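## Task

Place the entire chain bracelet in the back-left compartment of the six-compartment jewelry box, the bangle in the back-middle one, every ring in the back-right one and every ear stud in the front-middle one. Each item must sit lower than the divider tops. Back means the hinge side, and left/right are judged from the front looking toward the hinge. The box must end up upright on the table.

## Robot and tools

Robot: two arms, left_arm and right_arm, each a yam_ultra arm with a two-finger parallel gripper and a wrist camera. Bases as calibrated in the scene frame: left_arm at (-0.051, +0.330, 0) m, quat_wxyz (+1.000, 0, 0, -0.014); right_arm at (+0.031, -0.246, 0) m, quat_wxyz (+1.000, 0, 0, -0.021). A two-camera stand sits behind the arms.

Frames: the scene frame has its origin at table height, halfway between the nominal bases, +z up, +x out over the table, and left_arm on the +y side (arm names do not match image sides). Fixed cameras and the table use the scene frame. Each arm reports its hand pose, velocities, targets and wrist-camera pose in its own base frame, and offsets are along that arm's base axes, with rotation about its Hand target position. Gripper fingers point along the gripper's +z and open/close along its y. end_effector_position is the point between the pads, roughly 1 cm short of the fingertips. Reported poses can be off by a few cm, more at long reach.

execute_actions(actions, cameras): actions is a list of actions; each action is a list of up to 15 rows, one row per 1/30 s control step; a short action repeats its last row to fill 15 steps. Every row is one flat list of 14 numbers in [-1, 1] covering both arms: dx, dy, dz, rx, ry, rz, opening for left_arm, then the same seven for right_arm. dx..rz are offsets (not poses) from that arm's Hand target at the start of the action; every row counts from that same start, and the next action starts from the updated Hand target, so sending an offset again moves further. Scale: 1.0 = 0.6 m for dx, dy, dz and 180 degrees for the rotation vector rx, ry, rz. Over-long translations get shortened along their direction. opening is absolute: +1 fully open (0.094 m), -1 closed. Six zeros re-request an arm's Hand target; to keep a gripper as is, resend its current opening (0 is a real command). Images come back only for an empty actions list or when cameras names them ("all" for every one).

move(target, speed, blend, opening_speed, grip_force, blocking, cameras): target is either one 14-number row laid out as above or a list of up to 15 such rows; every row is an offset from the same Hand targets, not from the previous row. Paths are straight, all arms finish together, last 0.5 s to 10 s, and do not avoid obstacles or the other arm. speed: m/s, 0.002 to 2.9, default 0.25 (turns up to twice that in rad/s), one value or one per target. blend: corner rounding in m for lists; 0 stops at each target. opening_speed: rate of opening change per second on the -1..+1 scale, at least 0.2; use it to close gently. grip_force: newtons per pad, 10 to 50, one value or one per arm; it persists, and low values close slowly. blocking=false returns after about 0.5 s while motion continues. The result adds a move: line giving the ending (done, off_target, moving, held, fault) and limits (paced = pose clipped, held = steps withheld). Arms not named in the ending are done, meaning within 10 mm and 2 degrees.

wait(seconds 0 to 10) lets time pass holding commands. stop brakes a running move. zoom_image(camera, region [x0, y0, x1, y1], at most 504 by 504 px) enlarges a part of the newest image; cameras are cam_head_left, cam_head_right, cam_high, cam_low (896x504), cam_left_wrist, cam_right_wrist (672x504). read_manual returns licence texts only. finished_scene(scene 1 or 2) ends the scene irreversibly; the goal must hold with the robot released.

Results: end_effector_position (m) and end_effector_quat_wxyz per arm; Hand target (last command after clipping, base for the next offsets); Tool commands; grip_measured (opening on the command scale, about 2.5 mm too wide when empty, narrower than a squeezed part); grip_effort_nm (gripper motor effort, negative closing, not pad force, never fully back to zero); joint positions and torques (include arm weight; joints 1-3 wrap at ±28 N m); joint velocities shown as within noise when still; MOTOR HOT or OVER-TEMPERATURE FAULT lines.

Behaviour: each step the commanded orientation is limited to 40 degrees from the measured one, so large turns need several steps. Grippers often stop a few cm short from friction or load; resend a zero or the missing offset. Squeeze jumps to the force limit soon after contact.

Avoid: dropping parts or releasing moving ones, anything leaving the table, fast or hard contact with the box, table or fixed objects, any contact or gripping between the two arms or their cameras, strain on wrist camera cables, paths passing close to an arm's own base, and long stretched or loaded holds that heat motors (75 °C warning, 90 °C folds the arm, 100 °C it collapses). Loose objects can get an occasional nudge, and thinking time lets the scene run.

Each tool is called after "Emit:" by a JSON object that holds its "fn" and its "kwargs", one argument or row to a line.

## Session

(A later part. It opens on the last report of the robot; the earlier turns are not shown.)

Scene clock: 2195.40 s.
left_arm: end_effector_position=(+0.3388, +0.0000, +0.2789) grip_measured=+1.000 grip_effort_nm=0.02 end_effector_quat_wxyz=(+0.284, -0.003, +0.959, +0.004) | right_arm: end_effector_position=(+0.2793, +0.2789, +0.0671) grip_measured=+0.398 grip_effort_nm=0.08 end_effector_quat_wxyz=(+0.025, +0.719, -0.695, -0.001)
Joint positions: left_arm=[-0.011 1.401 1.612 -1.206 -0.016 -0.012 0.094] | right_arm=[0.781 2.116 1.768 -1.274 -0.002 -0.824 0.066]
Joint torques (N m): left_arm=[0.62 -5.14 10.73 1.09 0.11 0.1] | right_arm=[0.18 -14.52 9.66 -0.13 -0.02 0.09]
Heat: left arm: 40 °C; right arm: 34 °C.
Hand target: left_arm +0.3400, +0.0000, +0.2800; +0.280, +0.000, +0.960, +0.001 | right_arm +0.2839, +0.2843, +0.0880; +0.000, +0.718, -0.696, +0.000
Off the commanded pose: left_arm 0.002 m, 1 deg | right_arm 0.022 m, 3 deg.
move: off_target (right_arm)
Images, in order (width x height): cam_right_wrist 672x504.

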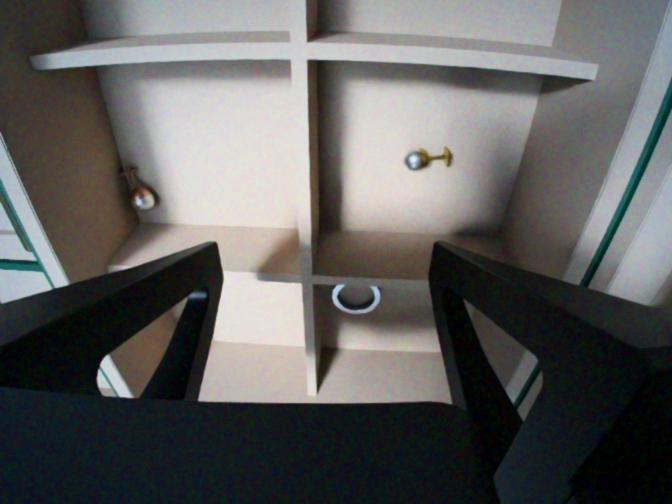

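Emit:
{"fn": "move", "kwargs": {
  "target": [0,0,0,0,0,0,1, 0.0602,0.0202,-0.0167,0.0010,-0.0388,-0.0043,-0.426],
  "speed": 0.12,
  "cameras": ["cam_right_wrist"]
}}

Scene clock: 2220.97 s.
left_arm: end_effector_position=(+0.3388, +0.0000, +0.2789) grip_measured=+1.000 grip_effort_nm=0.02 end_effector_quat_wxyz=(+0.284, -0.003, +0.959, +0.004) | right_arm: end_effector_position=(+0.3083, +0.2871, +0.0773) grip_measured=-0.424 grip_effort_nm=-0.11 end_effector_quat_wxyz=(-0.025, +0.716, -0.697, +0.040)
Joint positions: left_arm=[-0.011 1.401 1.612 -1.206 -0.016 -0.012 0.094] | right_arm=[0.781 2.116 1.806 -1.21 0.079 -0.818 0.027]
Joint torques (N m): left_arm=[0.55 -5.19 10.76 1.1 0.11 0.12] | right_arm=[-0.16 -9.8 9.98 0.49 0.06 0.09]
Heat: left arm: 40 °C; right arm: 36 °C.
Hand target: left_arm +0.3400, +0.0000, +0.2800; +0.280, +0.000, +0.960, +0.001 | right_arm +0.3200, +0.2964, +0.0779; -0.043, +0.712, -0.700, +0.042
Off the commanded pose: left_arm 0.002 m, 1 deg | right_arm 0.015 m, 2 deg.
move: off_target (right_arm)
Images, in order (width x height): cam_right_wrist 672x504.

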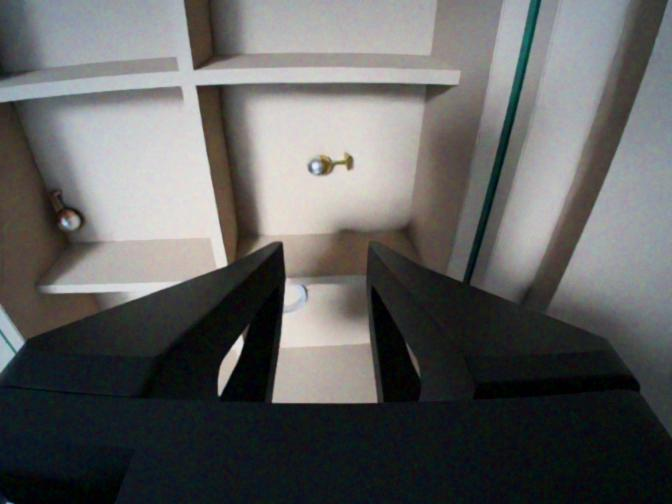

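Emit:
{"fn": "move", "kwargs": {
  "target": [0,0,0,0,0,0,1, 0.0,0.0015,-0.065,0,0,0,-0.426],
  "speed": 0.1,
  "cameras": ["cam_right_wrist"]
}}

Scene clock: 2233.97 s.
left_arm: end_effector_position=(+0.3388, +0.0000, +0.2789) grip_measured=+1.000 grip_effort_nm=0.01 end_effector_quat_wxyz=(+0.284, -0.003, +0.959, +0.004) | right_arm: end_effector_position=(+0.3185, +0.2969, +0.0533) grip_measured=-0.424 grip_effort_nm=-0.11 end_effector_quat_wxyz=(-0.050, +0.714, -0.697, +0.041)
Joint positions: left_arm=[-0.011 1.401 1.612 -1.206 -0.016 -0.012 0.094] | right_arm=[0.781 2.134 1.735 -1.07 0.08 -0.818 0.027]
Joint torques (N m): left_arm=[0.62 -5.05 10.77 1.11 0.12 0.11] | right_arm=[-0.08 -9.47 5.57 0.6 0.07 0.11]
Heat: left arm: 40 °C; right arm: 36 °C.
Hand target: left_arm +0.3400, +0.0000, +0.2800; +0.280, +0.000, +0.960, +0.001 | right_arm +0.3200, +0.2972, +0.0389; -0.043, +0.712, -0.700, +0.042
Off the commanded pose: left_arm 0.002 m, 1 deg | right_arm 0.014 m, 1 deg.
move: off_target (right_arm)
Images, in order (width x height): cam_right_wrist 672x504.

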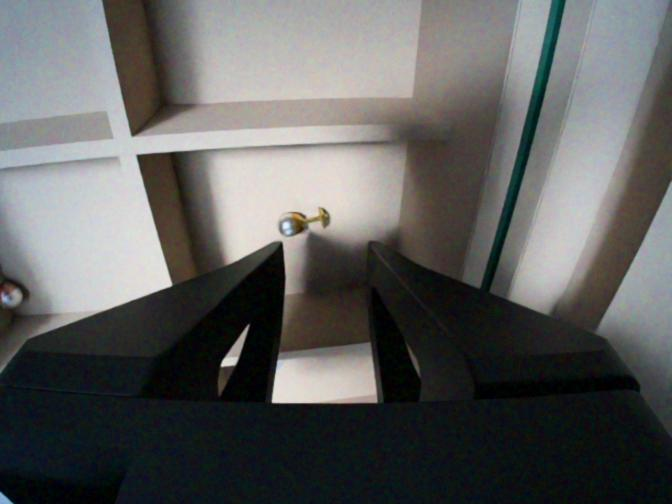

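Emit:
{"fn": "move", "kwargs": {
  "target": [0,0,0,0,0,0,1, -0.0077,-0.012,-0.023,0,0,0,-0.426],
  "speed": 0.1,
  "cameras": ["cam_right_wrist"]
}}

Scene clock: 2249.23 s.
left_arm: end_effector_position=(+0.3388, +0.0000, +0.2789) grip_measured=+1.000 grip_effort_nm=0.02 end_effector_quat_wxyz=(+0.284, -0.003, +0.959, +0.004) | right_arm: end_effector_position=(+0.3109, +0.2894, +0.0312) grip_measured=-0.424 grip_effort_nm=-0.11 end_effector_quat_wxyz=(-0.037, +0.715, -0.697, +0.041)
Joint positions: left_arm=[-0.011 1.401 1.612 -1.206 -0.016 -0.012 0.094] | right_arm=[0.781 2.134 1.648 -1.008 0.08 -0.818 0.027]
Joint torques (N m): left_arm=[0.62 -5.12 10.82 1.08 0.12 0.09] | right_arm=[-0.43 -10.95 5.56 0.61 0.06 0.06]
Heat: left arm: 40 °C; right arm: 37 °C.
Hand target: left_arm +0.3400, +0.0000, +0.2800; +0.280, +0.000, +0.960, +0.001 | right_arm +0.3154, +0.2901, +0.0251; -0.043, +0.712, -0.700, +0.042
Off the commanded pose: left_arm 0.002 m, 1 deg | right_arm 0.008 m, 1 deg.
move: done
Images, in order (width x height): cam_right_wrist 672x504.

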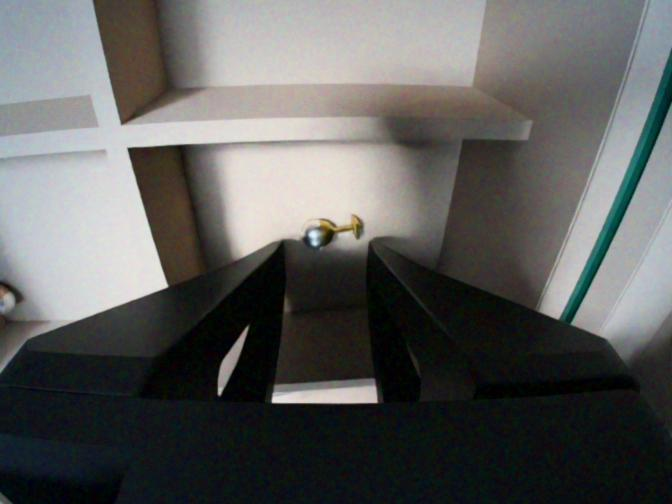

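Emit:
{"fn": "move", "kwargs": {
  "target": [0,0,0,0,0,0,1, 0.0075,0.0075,-0.0235,0,0,0,-0.426],
  "speed": 0.1,
  "cameras": ["cam_right_wrist"]
}}

Scene clock: 2259.90 s.
left_arm: end_effector_position=(+0.3388, +0.0000, +0.2789) grip_measured=+1.000 grip_effort_nm=0.02 end_effector_quat_wxyz=(+0.284, -0.003, +0.959, +0.004) | right_arm: end_effector_position=(+0.3147, +0.2930, +0.0269) grip_measured=-0.424 grip_effort_nm=-0.11 end_effector_quat_wxyz=(-0.044, +0.715, -0.697, +0.041)
Joint positions: left_arm=[-0.011 1.401 1.612 -1.206 -0.016 -0.012 0.094] | right_arm=[0.781 2.146 1.648 -0.983 0.081 -0.818 0.027]
Joint torques (N m): left_arm=[0.57 -5.12 10.82 1.08 0.11 0.11] | right_arm=[-0.43 -8.83 5.79 0.73 0.05 0.06]
Heat: left arm: 40 °C; right arm: 37 °C.
Hand target: left_arm +0.3400, +0.0000, +0.2800; +0.280, +0.000, +0.960, +0.001 | right_arm +0.3199, +0.2946, +0.0111; -0.044, +0.712, -0.700, +0.042
Off the commanded pose: left_arm 0.002 m, 1 deg | right_arm 0.017 m, 0 deg.
move: off_target (right_arm)
Images, in order (width x height): cam_right_wrist 672x504.

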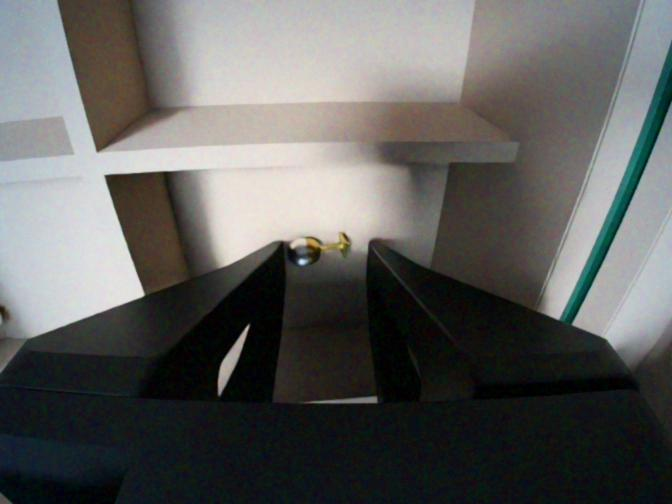

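Emit:
{"fn": "move", "kwargs": {
  "target": [0,0,0,0,0,0,1, -0.0005,0.0,-0.018,0,0,0,-0.319],
  "speed": 0.1,
  "cameras": ["cam_right_wrist"]
}}

Scene clock: 2270.87 s.
left_arm: end_effector_position=(+0.3388, +0.0000, +0.2789) grip_measured=+1.000 grip_effort_nm=0.02 end_effector_quat_wxyz=(+0.284, -0.003, +0.959, +0.004) | right_arm: end_effector_position=(+0.3163, +0.2933, +0.0259) grip_measured=-0.321 grip_effort_nm=0.10 end_effector_quat_wxyz=(-0.048, +0.714, -0.697, +0.044)
Joint positions: left_arm=[-0.011 1.401 1.612 -1.206 -0.016 -0.012 0.094] | right_arm=[0.781 2.146 1.643 -0.971 0.087 -0.818 0.032]
Joint torques (N m): left_arm=[0.49 -5.15 10.81 1.09 0.12 0.1] | right_arm=[-0.36 -7.98 3.89 1 -0.01 0.06]
Heat: left arm: 40 °C; right arm: 37 °C.
Hand target: left_arm +0.3400, +0.0000, +0.2800; +0.280, +0.000, +0.960, +0.001 | right_arm +0.3196, +0.2947, +0.0004; -0.044, +0.712, -0.700, +0.042
Off the commanded pose: left_arm 0.002 m, 1 deg | right_arm 0.026 m, 1 deg.
move: off_target (right_arm)
Images, in order (width x height): cam_right_wrist 672x504.

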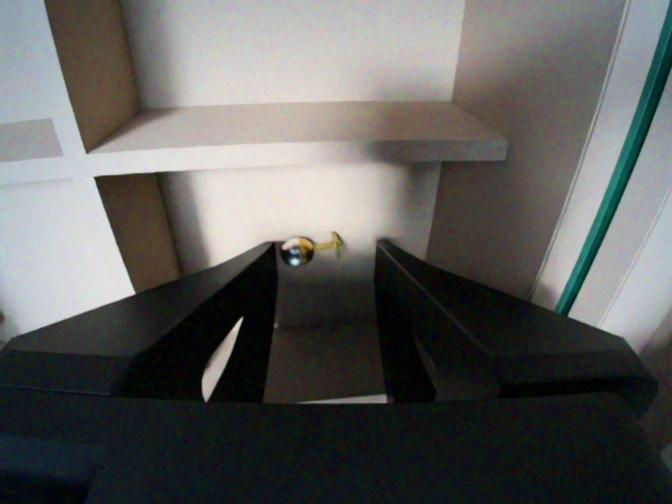

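Emit:
{"fn": "move", "kwargs": {
  "target": [
    [0,0,0,0,0,0,1, -0.0055,-0.0013,0.1,0,0,0,-0.426],
    [0,0,0,0,0,0,1, -0.0055,-0.0013,0.025,0,0,0,-0.426]
  ],
  "speed": 0.1,
  "cameras": ["cam_right_wrist"]
}}

Scene clock: 2294.33 s.
left_arm: end_effector_position=(+0.3388, +0.0000, +0.2789) grip_measured=+1.000 grip_effort_nm=0.02 end_effector_quat_wxyz=(+0.284, -0.003, +0.959, +0.004) | right_arm: end_effector_position=(+0.3133, +0.2913, +0.0268) grip_measured=-0.424 grip_effort_nm=-0.11 end_effector_quat_wxyz=(-0.040, +0.714, -0.698, +0.042)
Joint positions: left_arm=[-0.011 1.401 1.612 -1.206 -0.016 -0.012 0.094] | right_arm=[0.781 2.146 1.648 -0.992 0.082 -0.816 0.027]
Joint torques (N m): left_arm=[0.49 -5.16 10.78 1.06 0.12 0.09] | right_arm=[-0.02 -10.07 5.11 0.73 0.05 0.09]
Heat: left arm: 40 °C; right arm: 37 °C.
Hand target: left_arm +0.3400, +0.0000, +0.2800; +0.280, +0.000, +0.960, +0.001 | right_arm +0.3163, +0.2938, +0.0153; -0.043, +0.712, -0.700, +0.042
Off the commanded pose: left_arm 0.002 m, 1 deg | right_arm 0.012 m, 1 deg.
move: off_target (right_arm)
Images, in order (width x height): cam_right_wrist 672x504.

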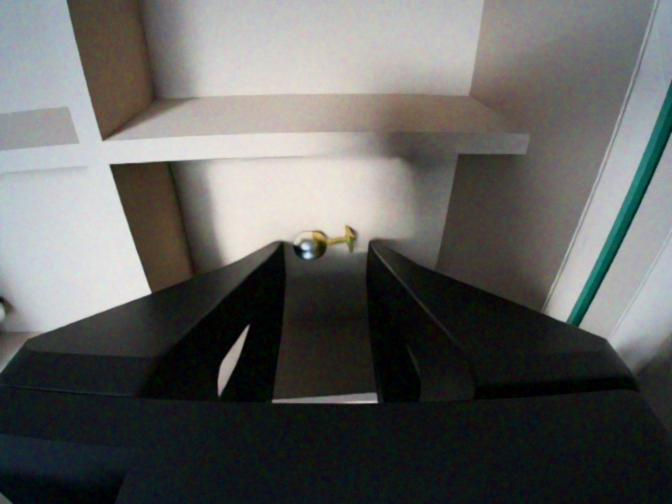

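Emit:
{"fn": "move", "kwargs": {
  "target": [0,0,0,0,0,0,1, 0.0045,0.003,-0.0215,0,0,0,-0.426],
  "speed": 0.1,
  "cameras": ["cam_right_wrist"]
}}

Scene clock: 2305.83 s.
left_arm: end_effector_position=(+0.3388, +0.0000, +0.2789) grip_measured=+1.000 grip_effort_nm=0.02 end_effector_quat_wxyz=(+0.284, -0.003, +0.959, +0.004) | right_arm: end_effector_position=(+0.3134, +0.2915, +0.0259) grip_measured=-0.424 grip_effort_nm=-0.11 end_effector_quat_wxyz=(-0.041, +0.714, -0.698, +0.042)
Joint positions: left_arm=[-0.011 1.401 1.612 -1.206 -0.016 -0.012 0.094] | right_arm=[0.781 2.146 1.644 -0.986 0.082 -0.816 0.027]
Joint torques (N m): left_arm=[0.46 -5.18 10.91 1.06 0.11 0.12] | right_arm=[-0.13 -8.08 4.31 1.04 0.04 0.08]
Heat: left arm: 40 °C; right arm: 38 °C.
Hand target: left_arm +0.3400, +0.0000, +0.2800; +0.280, +0.000, +0.960, +0.001 | right_arm +0.3190, +0.2956, +0.0024; -0.044, +0.712, -0.700, +0.042
Off the commanded pose: left_arm 0.002 m, 1 deg | right_arm 0.024 m, 1 deg.
move: off_target (right_arm)
Images, in order (width x height): cam_right_wrist 672x504.

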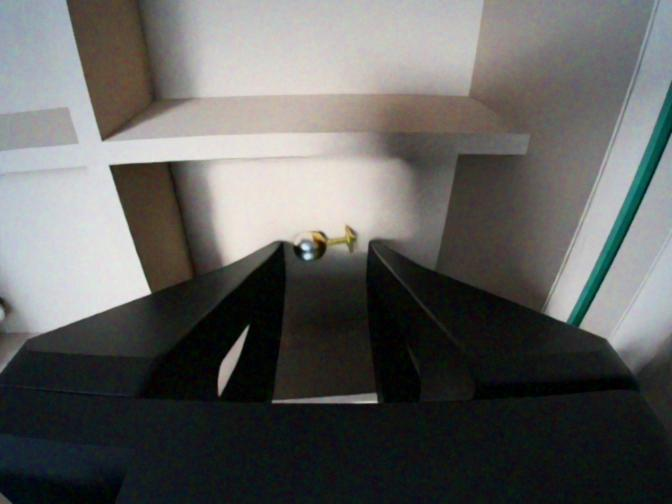

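Emit:
{"fn": "wait", "kwargs": {
  "seconds": 0.1,
  "cameras": ["cam_low","cam_head_right"]
}}

Emit:
{"fn": "zoom_image", "kwargs": {
  "camera": "cam_low",
  "region": [280, 0, 620, 320]
}}

Scene clock: 2318.93 s.
left_arm: end_effector_position=(+0.3388, +0.0000, +0.2789) grip_measured=+1.000 grip_effort_nm=0.02 end_effector_quat_wxyz=(+0.284, -0.003, +0.959, +0.004) | right_arm: end_effector_position=(+0.3134, +0.2915, +0.0259) grip_measured=-0.424 grip_effort_nm=-0.11 end_effector_quat_wxyz=(-0.041, +0.714, -0.698, +0.042)
Joint positions: left_arm=[-0.011 1.401 1.612 -1.206 -0.016 -0.012 0.094] | right_arm=[0.781 2.146 1.644 -0.986 0.082 -0.816 0.027]
Joint torques (N m): left_arm=[0.62 -5.05 10.84 1.09 0.13 0.11] | right_arm=[-0.12 -8.06 4.33 1.05 0.04 0.08]
Heat: left arm: 40 °C; right arm: 37 °C.
Hand target: left_arm +0.3400, +0.0000, +0.2800; +0.280, +0.000, +0.960, +0.001 | right_arm +0.3190, +0.2956, +0.0024; -0.044, +0.712, -0.700, +0.042
Tool commands: left_gripper/opening=+1.0 right_gripper/opening=-0.426
Off the commanded pose: left_arm 0.002 m, 1 deg | right_arm 0.024 m, 1 deg.
wait: 0.10 s; at rest from the start
Images, in order (width x height): cam_head_right 896x504, cam_low 896x504.

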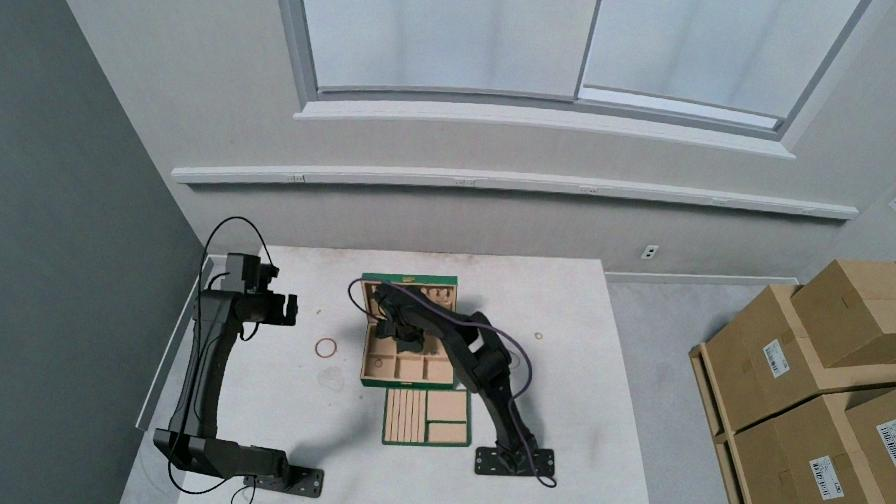

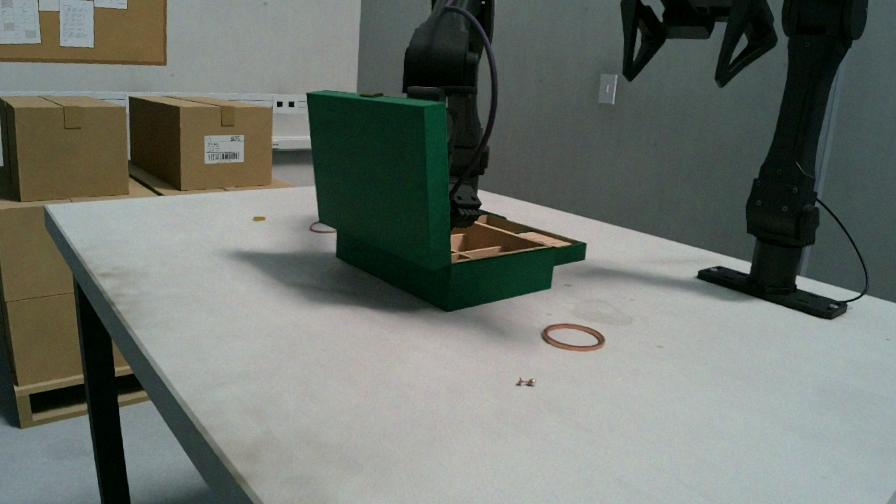

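Scaled by 1.482 from the camera's 896x504 image, which has a finer 1280x720 frame.

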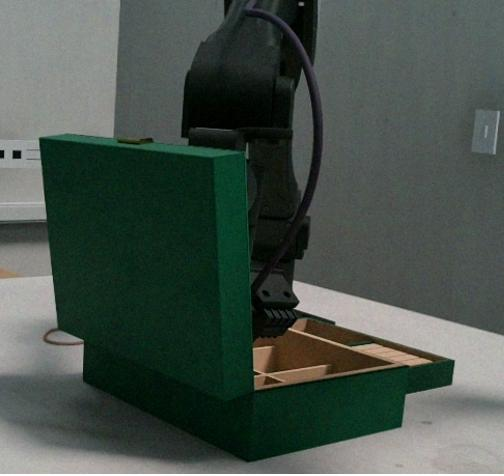

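Emit:
{"fn": "move", "kwargs": {
  "target": [
    [0,0,0,0,0,0,1, -0.006,-0.004,0.06,0,0,0,-0.426],
    [0,0,0,0,0,0,1, -0.0035,-0.002,0.1,0.0005,-0.0306,0,-0.426]
  ],
  "speed": 0.1,
  "cameras": ["cam_right_wrist"]
}}

Scene clock: 2340.03 s.
left_arm: end_effector_position=(+0.3388, +0.0000, +0.2789) grip_measured=+1.000 grip_effort_nm=0.02 end_effector_quat_wxyz=(+0.284, -0.003, +0.959, +0.004) | right_arm: end_effector_position=(+0.3150, +0.2899, +0.0431) grip_measured=-0.424 grip_effort_nm=-0.11 end_effector_quat_wxyz=(-0.052, +0.712, -0.696, +0.074)
Joint positions: left_arm=[-0.011 1.401 1.612 -1.206 -0.016 -0.012 0.094] | right_arm=[0.804 2.109 1.65 -1.007 0.148 -0.797 0.027]
Joint torques (N m): left_arm=[0.51 -5.03 10.82 1.09 0.11 0.11] | right_arm=[0.54 -15.73 6.79 0.35 0.14 0.11]
Heat: left arm: 40 °C; right arm: 37 °C.
Hand target: left_arm +0.3400, +0.0000, +0.2800; +0.280, +0.000, +0.960, +0.001 | right_arm +0.3168, +0.2945, +0.0624; -0.078, +0.709, -0.697, +0.076
Off the commanded pose: left_arm 0.002 m, 1 deg | right_arm 0.020 m, 3 deg.
move: off_target (right_arm)
Images, in order (width x height): cam_right_wrist 672x504.

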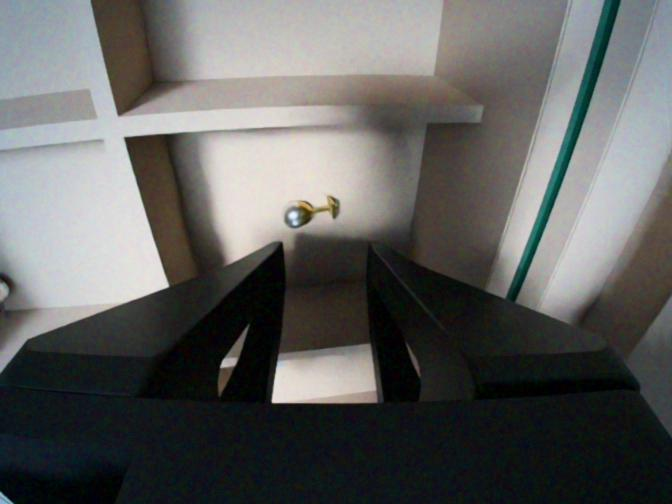

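Emit:
{"fn": "move", "kwargs": {
  "target": [0,0,0,0,0,0,1, 0.002,-0.001,-0.085,0,0,0,-0.426],
  "speed": 0.1,
  "cameras": ["cam_right_wrist"]
}}

Scene clock: 2352.33 s.
left_arm: end_effector_position=(+0.3388, +0.0000, +0.2789) grip_measured=+1.000 grip_effort_nm=0.02 end_effector_quat_wxyz=(+0.284, -0.003, +0.959, +0.004) | right_arm: end_effector_position=(+0.3145, +0.2889, +0.0257) grip_measured=-0.424 grip_effort_nm=-0.10 end_effector_quat_wxyz=(-0.064, +0.711, -0.696, +0.075)
Joint positions: left_arm=[-0.011 1.401 1.612 -1.206 -0.016 -0.012 0.094] | right_arm=[0.804 2.102 1.563 -0.905 0.15 -0.797 0.027]
Joint torques (N m): left_arm=[0.5 -5.03 10.8 1.06 0.13 0.11] | right_arm=[0.29 -10.06 3.28 1.18 0.11 0.07]
Heat: left arm: 40 °C; right arm: 38 °C.
Hand target: left_arm +0.3400, +0.0000, +0.2800; +0.280, +0.000, +0.960, +0.001 | right_arm +0.3180, +0.2939, +0.0113; -0.078, +0.709, -0.697, +0.076
Off the commanded pose: left_arm 0.002 m, 1 deg | right_arm 0.016 m, 2 deg.
move: off_target (right_arm)
Images, in order (width x height): cam_right_wrist 672x504.

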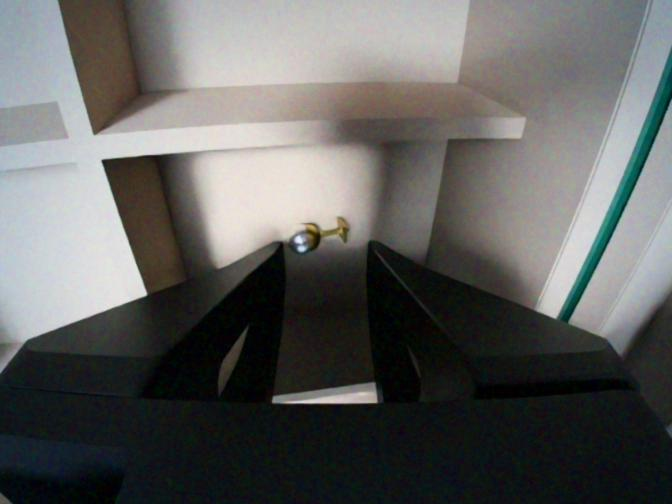

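Emit:
{"fn": "move", "kwargs": {
  "target": [
    [0,0,0,0,0,0,1, -0.002,0.022,0.05,0,0,0,-0.426],
    [0,0,0,0,0,0,1, 0.0,0.016,-0.012,0,0,0,-0.426]
  ],
  "speed": 0.12,
  "cameras": ["cam_right_wrist"]
}}

Scene clock: 2361.63 s.
left_arm: end_effector_position=(+0.3388, +0.0000, +0.2789) grip_measured=+1.000 grip_effort_nm=0.02 end_effector_quat_wxyz=(+0.284, -0.003, +0.959, +0.004) | right_arm: end_effector_position=(+0.3191, +0.3050, +0.0281) grip_measured=-0.425 grip_effort_nm=-0.09 end_effector_quat_wxyz=(-0.091, +0.708, -0.696, +0.076)
Joint positions: left_arm=[-0.011 1.401 1.612 -1.206 -0.016 -0.012 0.094] | right_arm=[0.825 2.108 1.574 -0.858 0.157 -0.777 0.027]
Joint torques (N m): left_arm=[0.62 -5.15 10.84 1.07 0.12 0.09] | right_arm=[-0.09 -7.98 4.3 0.87 0.07 0.04]
Heat: left arm: 40 °C; right arm: 38 °C.
Hand target: left_arm +0.3400, +0.0000, +0.2800; +0.280, +0.000, +0.960, +0.001 | right_arm +0.3181, +0.3035, +0.0042; -0.078, +0.709, -0.697, +0.076
Off the commanded pose: left_arm 0.002 m, 1 deg | right_arm 0.024 m, 2 deg.
move: off_target (right_arm)
Images, in order (width x height): cam_right_wrist 672x504.

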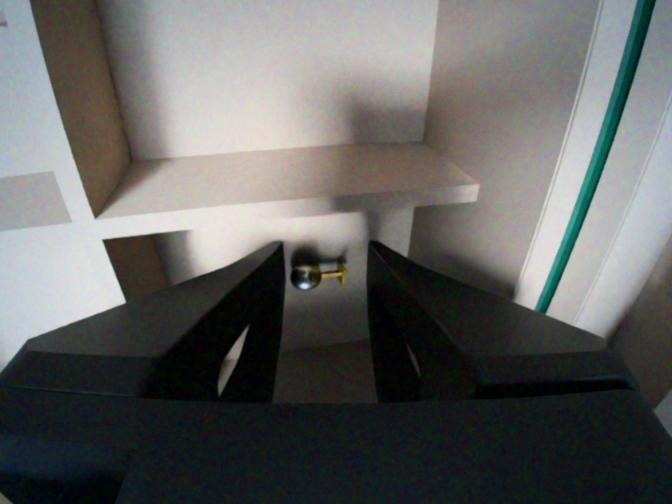

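Emit:
{"fn": "move", "kwargs": {
  "target": [
    [0,0,0,0,0,0,1, 0.0035,-0.022,0.068,0,0,0,-0.426],
    [0,0,0,0,0,0,1, 0.0035,-0.022,-0.006,0,0,0,-0.426]
  ],
  "speed": 0.12,
  "cameras": ["cam_right_wrist"]
}}

Scene clock: 2380.47 s.
left_arm: end_effector_position=(+0.3388, +0.0000, +0.2789) grip_measured=+1.000 grip_effort_nm=0.02 end_effector_quat_wxyz=(+0.284, -0.003, +0.959, +0.004) | right_arm: end_effector_position=(+0.3189, +0.2958, +0.0259) grip_measured=-0.425 grip_effort_nm=-0.09 end_effector_quat_wxyz=(-0.087, +0.709, -0.695, +0.075)
Joint positions: left_arm=[-0.011 1.401 1.612 -1.206 -0.016 -0.012 0.094] | right_arm=[0.808 2.09 1.539 -0.845 0.151 -0.796 0.027]
Joint torques (N m): left_arm=[0.55 -5.19 10.81 1.09 0.13 0.1] | right_arm=[-0.84 -8.39 2.56 1.09 0.09 -0.02]
Heat: left arm: 40 °C; right arm: 37 °C.
Hand target: left_arm +0.3400, +0.0000, +0.2800; +0.280, +0.000, +0.960, +0.001 | right_arm +0.3202, +0.2902, +0.0005; -0.078, +0.709, -0.697, +0.076
Off the commanded pose: left_arm 0.002 m, 1 deg | right_arm 0.026 m, 1 deg.
move: off_target (right_arm)
Images, in order (width x height): cam_right_wrist 672x504.

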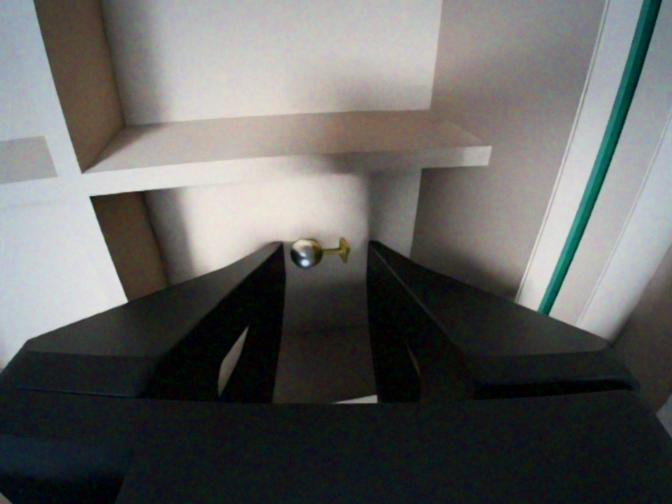

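Emit:
{"fn": "move", "kwargs": {
  "target": [0,0,0,0,0,0,1, 0.0,0.0,0.01,0,0,0,-0.62],
  "opening_speed": 0.25,
  "grip_force": [50,20],
  "cameras": ["cam_right_wrist"]
}}

Scene clock: 2405.60 s.
left_arm: end_effector_position=(+0.3388, +0.0000, +0.2789) grip_measured=+1.000 grip_effort_nm=0.02 end_effector_quat_wxyz=(+0.284, -0.003, +0.959, +0.004) | right_arm: end_effector_position=(+0.3157, +0.2956, +0.0252) grip_measured=-0.615 grip_effort_nm=-0.27 end_effector_quat_wxyz=(-0.083, +0.711, -0.695, +0.069)
Joint positions: left_arm=[-0.011 1.401 1.612 -1.206 -0.016 -0.012 0.094] | right_arm=[0.808 2.09 1.538 -0.854 0.139 -0.796 0.018]
Joint torques (N m): left_arm=[0.57 -5.15 10.84 1.05 0.13 0.1] | right_arm=[-0.85 -8.95 3.7 0.95 0.21 -0.02]
Heat: left arm: 40 °C; right arm: 37 °C.
Hand target: left_arm +0.3400, +0.0000, +0.2800; +0.280, +0.000, +0.960, +0.001 | right_arm +0.3201, +0.2901, +0.0064; -0.077, +0.709, -0.697, +0.076
Off the commanded pose: left_arm 0.002 m, 1 deg | right_arm 0.020 m, 1 deg.
grip_force (N): 50, 20
move: off_target (right_arm)
Images, in order (width x height): cam_right_wrist 672x504.

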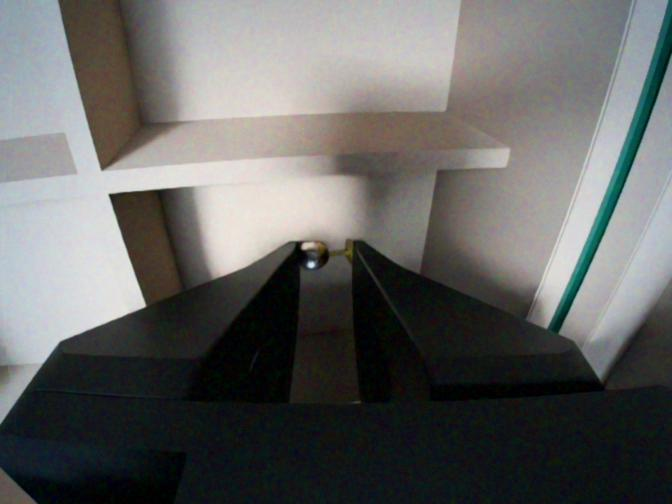

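Emit:
{"fn": "move", "kwargs": {
  "target": [0,0,0,0,0,0,1, 0.0,0.0,0.0,0,0,0,-0.72],
  "opening_speed": 0.25,
  "cameras": ["cam_right_wrist"]
}}

Emit:
{"fn": "zoom_image", "kwargs": {
  "camera": "cam_right_wrist",
  "region": [250, 190, 410, 310]
}}

Scene clock: 2419.10 s.
left_arm: end_effector_position=(+0.3388, +0.0000, +0.2789) grip_measured=+1.000 grip_effort_nm=0.02 end_effector_quat_wxyz=(+0.284, -0.003, +0.959, +0.004) | right_arm: end_effector_position=(+0.3157, +0.2957, +0.0252) grip_measured=-0.636 grip_effort_nm=-0.49 end_effector_quat_wxyz=(-0.083, +0.711, -0.695, +0.069)
Joint positions: left_arm=[-0.011 1.401 1.612 -1.206 -0.016 -0.012 0.094] | right_arm=[0.808 2.09 1.538 -0.854 0.139 -0.796 0.017]
Joint torques (N m): left_arm=[0.51 -5.15 10.84 1.08 0.12 0.12] | right_arm=[-0.88 -8.96 3.71 0.96 0.21 -0.01]
Heat: left arm: 40 °C; right arm: 36 °C.
Hand target: left_arm +0.3400, +0.0000, +0.2800; +0.280, +0.000, +0.960, +0.001 | right_arm +0.3201, +0.2902, +0.0064; -0.077, +0.709, -0.697, +0.076
Off the commanded pose: left_arm 0.002 m, 1 deg | right_arm 0.020 m, 1 deg.
grip_force (N): 50, 20
move: off_target (right_arm)
Images, in order (width x height): cam_right_wrist 672x504.

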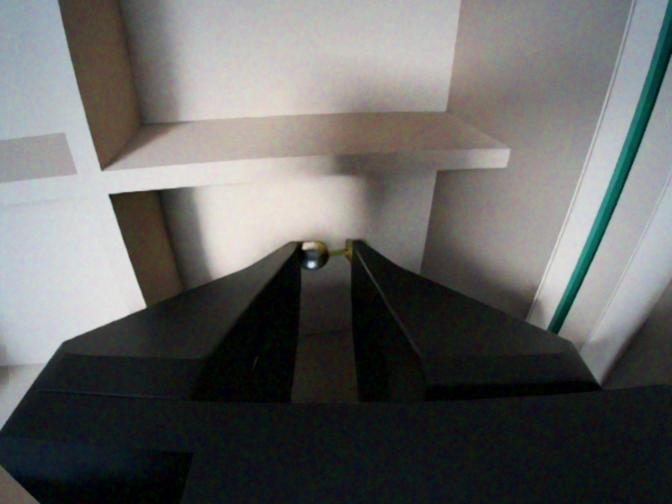

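Scaled by 3.150 from the camera's 672x504 image, which has a finer 960x720 frame.

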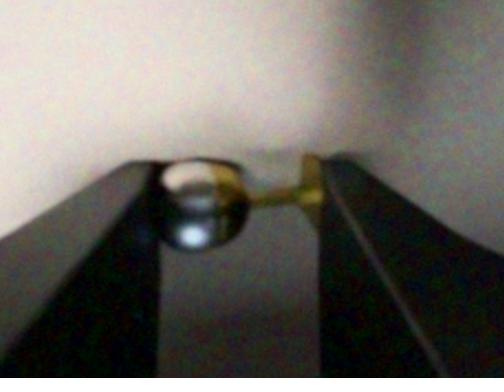

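Emit:
{"fn": "move", "kwargs": {
  "target": [0,0,0,0,0,0,1, -0.01,0.004,0.135,0,0,0,-0.72],
  "speed": 0.1,
  "cameras": ["cam_right_wrist"]
}}

Scene clock: 2427.63 s.
left_arm: end_effector_position=(+0.3388, +0.0000, +0.2789) grip_measured=+1.000 grip_effort_nm=0.02 end_effector_quat_wxyz=(+0.284, -0.003, +0.959, +0.004) | right_arm: end_effector_position=(+0.3094, +0.2864, +0.0596) grip_measured=-0.637 grip_effort_nm=-0.49 end_effector_quat_wxyz=(-0.046, +0.713, -0.695, +0.074)
Joint positions: left_arm=[-0.011 1.401 1.612 -1.206 -0.016 -0.012 0.094] | right_arm=[0.808 2.083 1.677 -1.073 0.15 -0.795 0.017]
Joint torques (N m): left_arm=[0.54 -5.14 10.76 1.07 0.13 0.1] | right_arm=[0.36 -15.79 9.78 0.15 0.13 0.1]
Heat: left arm: 40 °C; right arm: 37 °C.
Hand target: left_arm +0.3400, +0.0000, +0.2800; +0.280, +0.000, +0.960, +0.001 | right_arm +0.3142, +0.2926, +0.0877; -0.078, +0.709, -0.697, +0.076
Off the commanded pose: left_arm 0.002 m, 1 deg | right_arm 0.029 m, 4 deg.
grip_force (N): 50, 20
move: off_target (right_arm)
Images, in order (width x height): cam_right_wrist 672x504.

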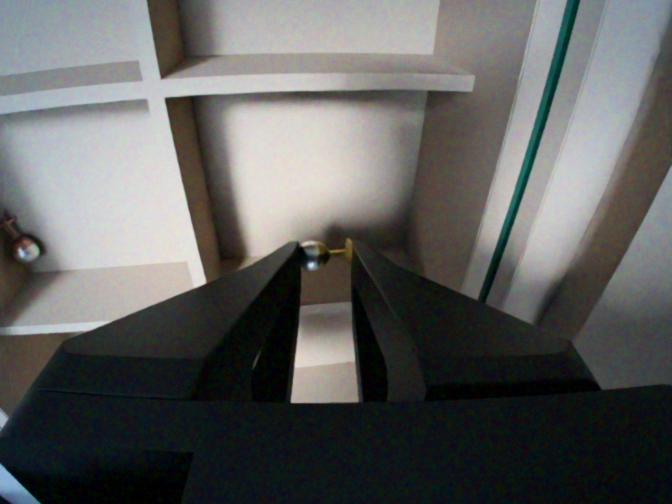

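Emit:
{"fn": "move", "kwargs": {
  "target": [0,0,0,0,0,0,1, -0.04,0.003,0.04,-0.0005,0.02,0,-0.72],
  "speed": 0.1,
  "cameras": ["cam_right_wrist"]
}}

Scene clock: 2433.50 s.
left_arm: end_effector_position=(+0.3388, +0.0000, +0.2789) grip_measured=+1.000 grip_effort_nm=0.02 end_effector_quat_wxyz=(+0.284, -0.003, +0.959, +0.004) | right_arm: end_effector_position=(+0.2894, +0.2873, +0.0859) grip_measured=-0.637 grip_effort_nm=-0.49 end_effector_quat_wxyz=(-0.025, +0.713, -0.698, +0.060)
Joint positions: left_arm=[-0.011 1.401 1.612 -1.206 -0.016 -0.012 0.094] | right_arm=[0.833 2.06 1.754 -1.217 0.121 -0.763 0.017]
Joint torques (N m): left_arm=[0.59 -5.12 10.84 1.09 0.11 0.1] | right_arm=[0.53 -15.24 9.78 0.05 -0.05 0.09]
Heat: left arm: 40 °C; right arm: 38 °C.
Hand target: left_arm +0.3400, +0.0000, +0.2800; +0.280, +0.000, +0.960, +0.001 | right_arm +0.2902, +0.2944, +0.1116; -0.055, +0.711, -0.699, +0.054
Off the commanded pose: left_arm 0.002 m, 1 deg | right_arm 0.027 m, 3 deg.
grip_force (N): 50, 20
move: off_target (right_arm)
Images, in order (width x height): cam_right_wrist 672x504.

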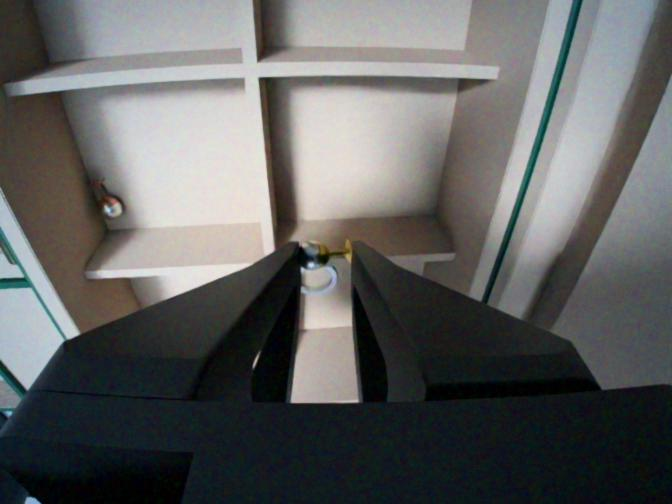

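Emit:
{"fn": "move", "kwargs": {
  "target": [0,0,0,0,0,0,1, -0.09,0.0,-0.01,-0.0005,0.028,0,-0.72],
  "speed": 0.12,
  "cameras": ["cam_right_wrist"]
}}

Scene clock: 2447.57 s.
left_arm: end_effector_position=(+0.3388, +0.0000, +0.2789) grip_measured=+1.000 grip_effort_nm=0.02 end_effector_quat_wxyz=(+0.284, -0.003, +0.959, +0.004) | right_arm: end_effector_position=(+0.2423, +0.2976, +0.0914) grip_measured=-0.637 grip_effort_nm=-0.49 end_effector_quat_wxyz=(-0.013, +0.715, -0.699, +0.030)
Joint positions: left_arm=[-0.011 1.401 1.612 -1.206 -0.016 -0.012 0.094] | right_arm=[0.914 1.989 1.677 -1.238 0.062 -0.68 0.017]
Joint torques (N m): left_arm=[0.66 -5.2 10.81 1.06 0.11 0.1] | right_arm=[0.25 -15.08 5.26 0.04 -0.1 0.1]
Heat: left arm: 40 °C; right arm: 38 °C.
Hand target: left_arm +0.3400, +0.0000, +0.2800; +0.280, +0.000, +0.960, +0.001 | right_arm +0.2362, +0.2943, +0.1055; -0.024, +0.712, -0.701, +0.023
Off the commanded pose: left_arm 0.002 m, 1 deg | right_arm 0.016 m, 1 deg.
grip_force (N): 50, 20
move: off_target (right_arm)
Images, in order (width x height): cam_right_wrist 672x504.

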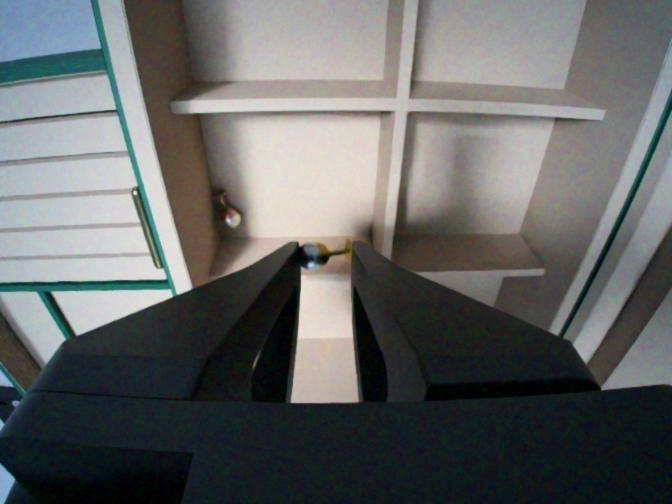

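Emit:
{"fn": "move", "kwargs": {
  "target": [0,0,0,0,0,0,1, 0.0,0.004,-0.11,0,0,0,-0.72],
  "speed": 0.1,
  "cameras": ["cam_right_wrist"]
}}

Scene clock: 2463.13 s.
left_arm: end_effector_position=(+0.3388, +0.0000, +0.2789) grip_measured=+1.000 grip_effort_nm=0.02 end_effector_quat_wxyz=(+0.284, -0.003, +0.959, +0.004) | right_arm: end_effector_position=(+0.2395, +0.2941, +0.0438) grip_measured=-0.637 grip_effort_nm=-0.49 end_effector_quat_wxyz=(-0.023, +0.712, -0.701, +0.028)
Joint positions: left_arm=[-0.011 1.401 1.612 -1.206 -0.016 -0.012 0.094] | right_arm=[0.914 1.986 1.479 -1.026 0.061 -0.675 0.017]
Joint torques (N m): left_arm=[0.57 -5.07 10.8 1.06 0.11 0.1] | right_arm=[0.58 -10.17 5.23 0.4 -0.09 0.1]
Heat: left arm: 40 °C; right arm: 43 °C.
Hand target: left_arm +0.3400, +0.0000, +0.2800; +0.280, +0.000, +0.960, +0.001 | right_arm +0.2362, +0.2968, +0.0396; -0.024, +0.712, -0.701, +0.023
Off the commanded pose: left_arm 0.002 m, 1 deg | right_arm 0.006 m, 1 deg.
grip_force (N): 50, 20
move: done
Images, in order (width x height): cam_right_wrist 672x504.

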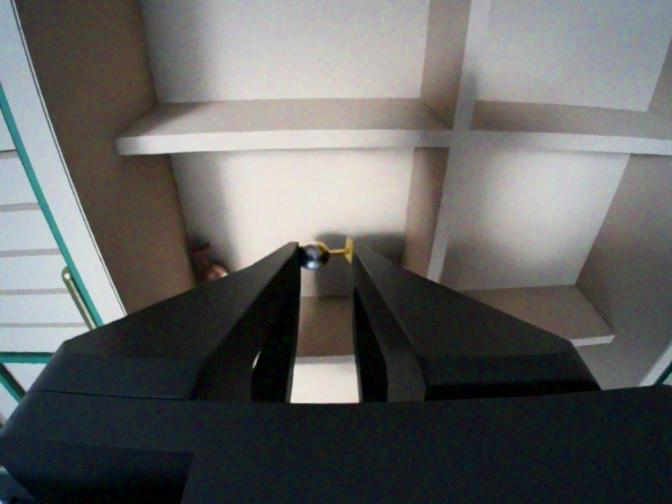

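Emit:
{"fn": "move", "kwargs": {
  "target": [0,0,0,0,0,0,1, -0.002,0.0,-0.038,0,0,0,-0.72],
  "speed": 0.06,
  "cameras": ["cam_right_wrist"]
}}

Scene clock: 2468.40 s.
left_arm: end_effector_position=(+0.3388, +0.0000, +0.2789) grip_measured=+1.000 grip_effort_nm=0.02 end_effector_quat_wxyz=(+0.284, -0.003, +0.959, +0.004) | right_arm: end_effector_position=(+0.2403, +0.2952, +0.0295) grip_measured=-0.637 grip_effort_nm=-0.49 end_effector_quat_wxyz=(-0.034, +0.711, -0.702, +0.027)
Joint positions: left_arm=[-0.011 1.401 1.612 -1.206 -0.016 -0.012 0.094] | right_arm=[0.914 1.986 1.419 -0.942 0.061 -0.673 0.017]
Joint torques (N m): left_arm=[0.58 -5.08 10.8 1.07 0.12 0.09] | right_arm=[0.8 -8.08 5.15 0.44 -0.09 0.1]
Heat: left arm: 40 °C; right arm: 41 °C.
Hand target: left_arm +0.3400, +0.0000, +0.2800; +0.280, +0.000, +0.960, +0.001 | right_arm +0.2350, +0.2969, +0.0168; -0.024, +0.712, -0.701, +0.023
Off the commanded pose: left_arm 0.002 m, 1 deg | right_arm 0.014 m, 1 deg.
grip_force (N): 50, 20
move: off_target (right_arm)
Images, in order (width x height): cam_right_wrist 672x504.

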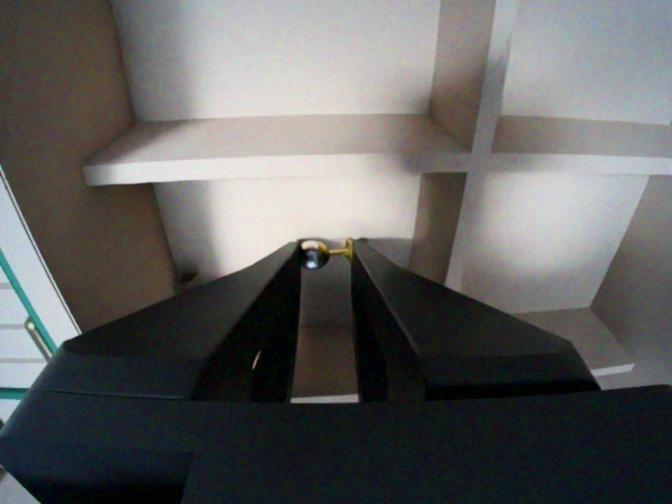

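Emit:
{"fn": "move", "kwargs": {
  "target": [0,0,0,0,0,0,1, 0.0,0.0,-0.012,0,0,0,-0.72],
  "speed": 0.06,
  "cameras": ["cam_right_wrist"]
}}

Scene clock: 2472.73 s.
left_arm: end_effector_position=(+0.3388, +0.0000, +0.2789) grip_measured=+1.000 grip_effort_nm=0.01 end_effector_quat_wxyz=(+0.284, -0.003, +0.959, +0.004) | right_arm: end_effector_position=(+0.2403, +0.2952, +0.0255) grip_measured=-0.637 grip_effort_nm=-0.49 end_effector_quat_wxyz=(-0.034, +0.711, -0.702, +0.027)
Joint positions: left_arm=[-0.011 1.401 1.612 -1.206 -0.016 -0.012 0.094] | right_arm=[0.914 1.99 1.408 -0.927 0.061 -0.672 0.017]
Joint torques (N m): left_arm=[0.55 -5.27 10.82 1.1 0.14 0.1] | right_arm=[0.76 -7.66 4.6 0.55 -0.08 0.1]
Heat: left arm: 40 °C; right arm: 40 °C.
Hand target: left_arm +0.3400, +0.0000, +0.2800; +0.280, +0.000, +0.960, +0.001 | right_arm +0.2350, +0.2968, +0.0095; -0.024, +0.712, -0.701, +0.023
Off the commanded pose: left_arm 0.002 m, 1 deg | right_arm 0.017 m, 1 deg.
grip_force (N): 50, 20
move: off_target (right_arm)
Images, in order (width x height): cam_right_wrist 672x504.

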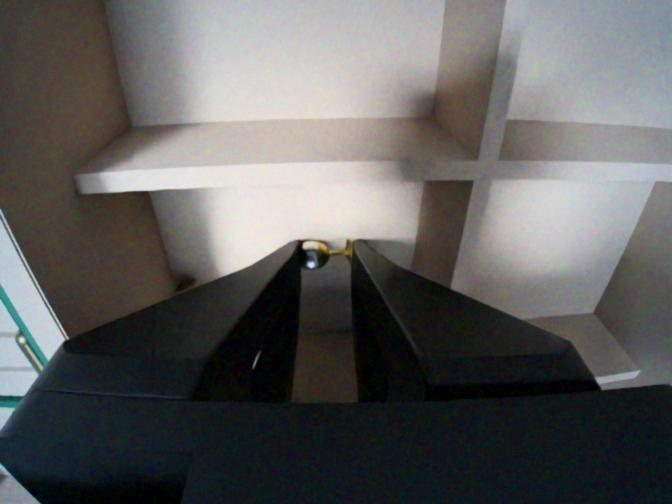

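Emit:
{"fn": "move", "kwargs": {
  "target": [0,0,0,0,0,0,1, 0.0,0.0,0.0,0,0,0,-0.50],
  "opening_speed": 0.3,
  "cameras": ["cam_right_wrist"]
}}

Scene clock: 2477.33 s.
left_arm: end_effector_position=(+0.3388, +0.0000, +0.2789) grip_measured=+1.000 grip_effort_nm=0.02 end_effector_quat_wxyz=(+0.284, -0.003, +0.959, +0.004) | right_arm: end_effector_position=(+0.2414, +0.2969, +0.0244) grip_measured=-0.502 grip_effort_nm=0.08 end_effector_quat_wxyz=(-0.037, +0.711, -0.702, +0.026)
Joint positions: left_arm=[-0.011 1.401 1.612 -1.206 -0.016 -0.012 0.094] | right_arm=[0.914 1.994 1.408 -0.918 0.06 -0.672 0.023]
Joint torques (N m): left_arm=[0.61 -5.12 10.84 1.09 0.13 0.09] | right_arm=[0.81 -7.94 4.62 0.47 -0.08 0.1]
Heat: left arm: 40 °C; right arm: 39 °C.
Hand target: left_arm +0.3400, +0.0000, +0.2800; +0.280, +0.000, +0.960, +0.001 | right_arm +0.2350, +0.2967, +0.0095; -0.024, +0.712, -0.701, +0.023
Off the commanded pose: left_arm 0.002 m, 1 deg | right_arm 0.016 m, 2 deg.
grip_force (N): 50, 20
move: off_target (right_arm)
Images, in order (width x height): cam_right_wrist 672x504.

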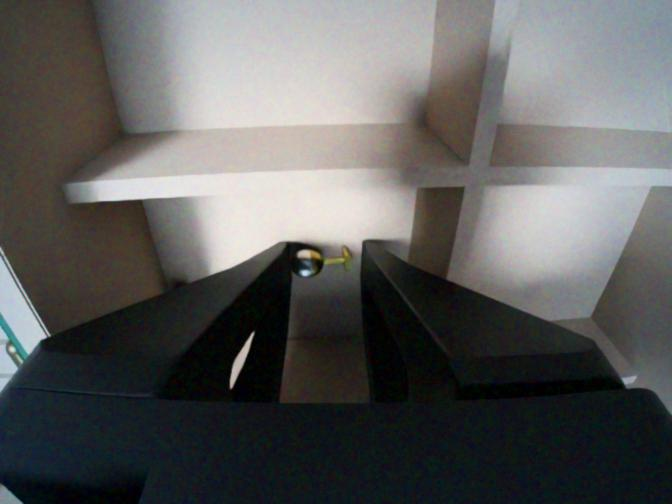

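Emit:
{"fn": "move", "kwargs": {
  "target": [0,0,0,0,0,0,1, 0.004,0.004,0.16,0,0,0,-0.50],
  "speed": 0.12,
  "cameras": ["cam_right_wrist"]
}}

Scene clock: 2483.53 s.
left_arm: end_effector_position=(+0.3388, +0.0000, +0.2789) grip_measured=+1.000 grip_effort_nm=0.02 end_effector_quat_wxyz=(+0.284, -0.003, +0.959, +0.004) | right_arm: end_effector_position=(+0.2376, +0.2918, +0.0838) grip_measured=-0.502 grip_effort_nm=0.08 end_effector_quat_wxyz=(+0.002, +0.712, -0.701, +0.031)
Joint positions: left_arm=[-0.011 1.401 1.612 -1.206 -0.016 -0.012 0.094] | right_arm=[0.914 1.994 1.653 -1.241 0.06 -0.672 0.023]
Joint torques (N m): left_arm=[0.57 -5.12 10.84 1.07 0.12 0.1] | right_arm=[0.68 -14.05 9.48 -0.05 -0.09 0.08]
Heat: left arm: 40 °C; right arm: 38 °C.
Hand target: left_arm +0.3400, +0.0000, +0.2800; +0.280, +0.000, +0.960, +0.001 | right_arm +0.2374, +0.2992, +0.1056; -0.024, +0.712, -0.701, +0.023
Off the commanded pose: left_arm 0.002 m, 1 deg | right_arm 0.023 m, 3 deg.
grip_force (N): 50, 20
move: off_target (right_arm)
Images, in order (width x height): cam_right_wrist 672x504.

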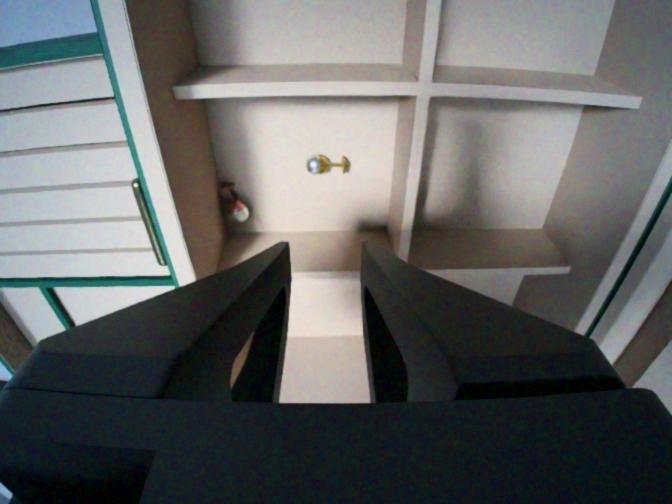

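Emit:
{"fn": "move", "kwargs": {
  "target": [
    [0,0,0,0,0,0,1, -0.035,0,0.06,0,0,0,-0.5],
    [0,0,0,0,0,0,1, -0.029,-0.2487,0.1907,0.1583,-0.1238,-0.4839,-0.5],
    [0,0,0,0,0,0,1, 0.1043,-0.4487,0.274,0.1583,-0.1238,-0.4839,1]
  ],
  "speed": 0.25,
  "blend": [0.03,0.05,0],
  "grip_force": [50,50],
  "cameras": ["cam_right_wrist"]
}}

Scene clock: 2504.70 s.
left_arm: end_effector_position=(+0.3388, +0.0000, +0.2789) grip_measured=+1.000 grip_effort_nm=0.02 end_effector_quat_wxyz=(+0.284, -0.003, +0.959, +0.004) | right_arm: end_effector_position=(+0.2974, +0.0315, +0.2608) grip_measured=+0.998 grip_effort_nm=0.08 end_effector_quat_wxyz=(+0.273, -0.001, +0.962, -0.001)
Joint positions: left_arm=[-0.011 1.401 1.612 -1.206 -0.016 -0.012 0.094] | right_arm=[0.15 1.258 1.444 -1.208 0.08 0.125 0.094]
Joint torques (N m): left_arm=[0.61 -5.12 10.77 1.1 0.13 0.12] | right_arm=[-0.69 -2.88 10.61 0.92 -0.03 -0.03]
Heat: left arm: 40 °C; right arm: 39 °C.
Hand target: left_arm +0.3400, +0.0000, +0.2800; +0.280, +0.000, +0.960, +0.001 | right_arm +0.2999, +0.0300, +0.2698; +0.279, -0.001, +0.960, +0.000
Off the commanded pose: left_arm 0.002 m, 1 deg | right_arm 0.010 m, 1 deg.
move: done; blend cut to 0.021 m at target 1
Images, in order (width x height): cam_right_wrist 672x504.

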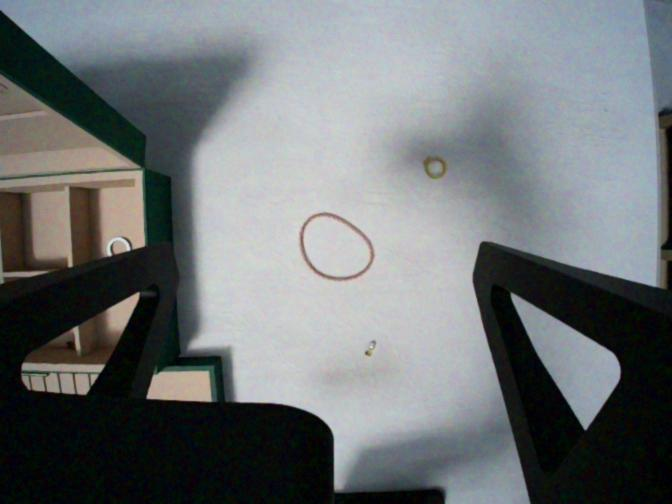

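Emit:
{"fn": "zoom_image", "kwargs": {
  "camera": "cam_right_wrist",
  "region": [330, 320, 410, 380]
}}

Scaled by 6.300 from the camera's 672x504 image, which has a finer 960x720 frame.

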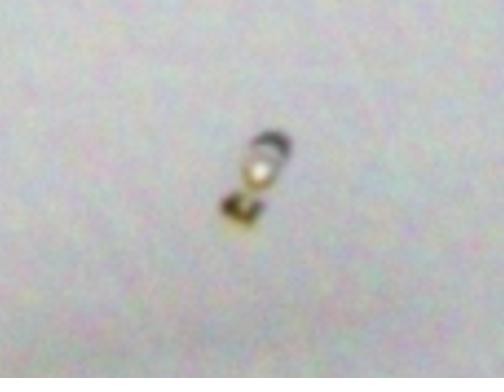

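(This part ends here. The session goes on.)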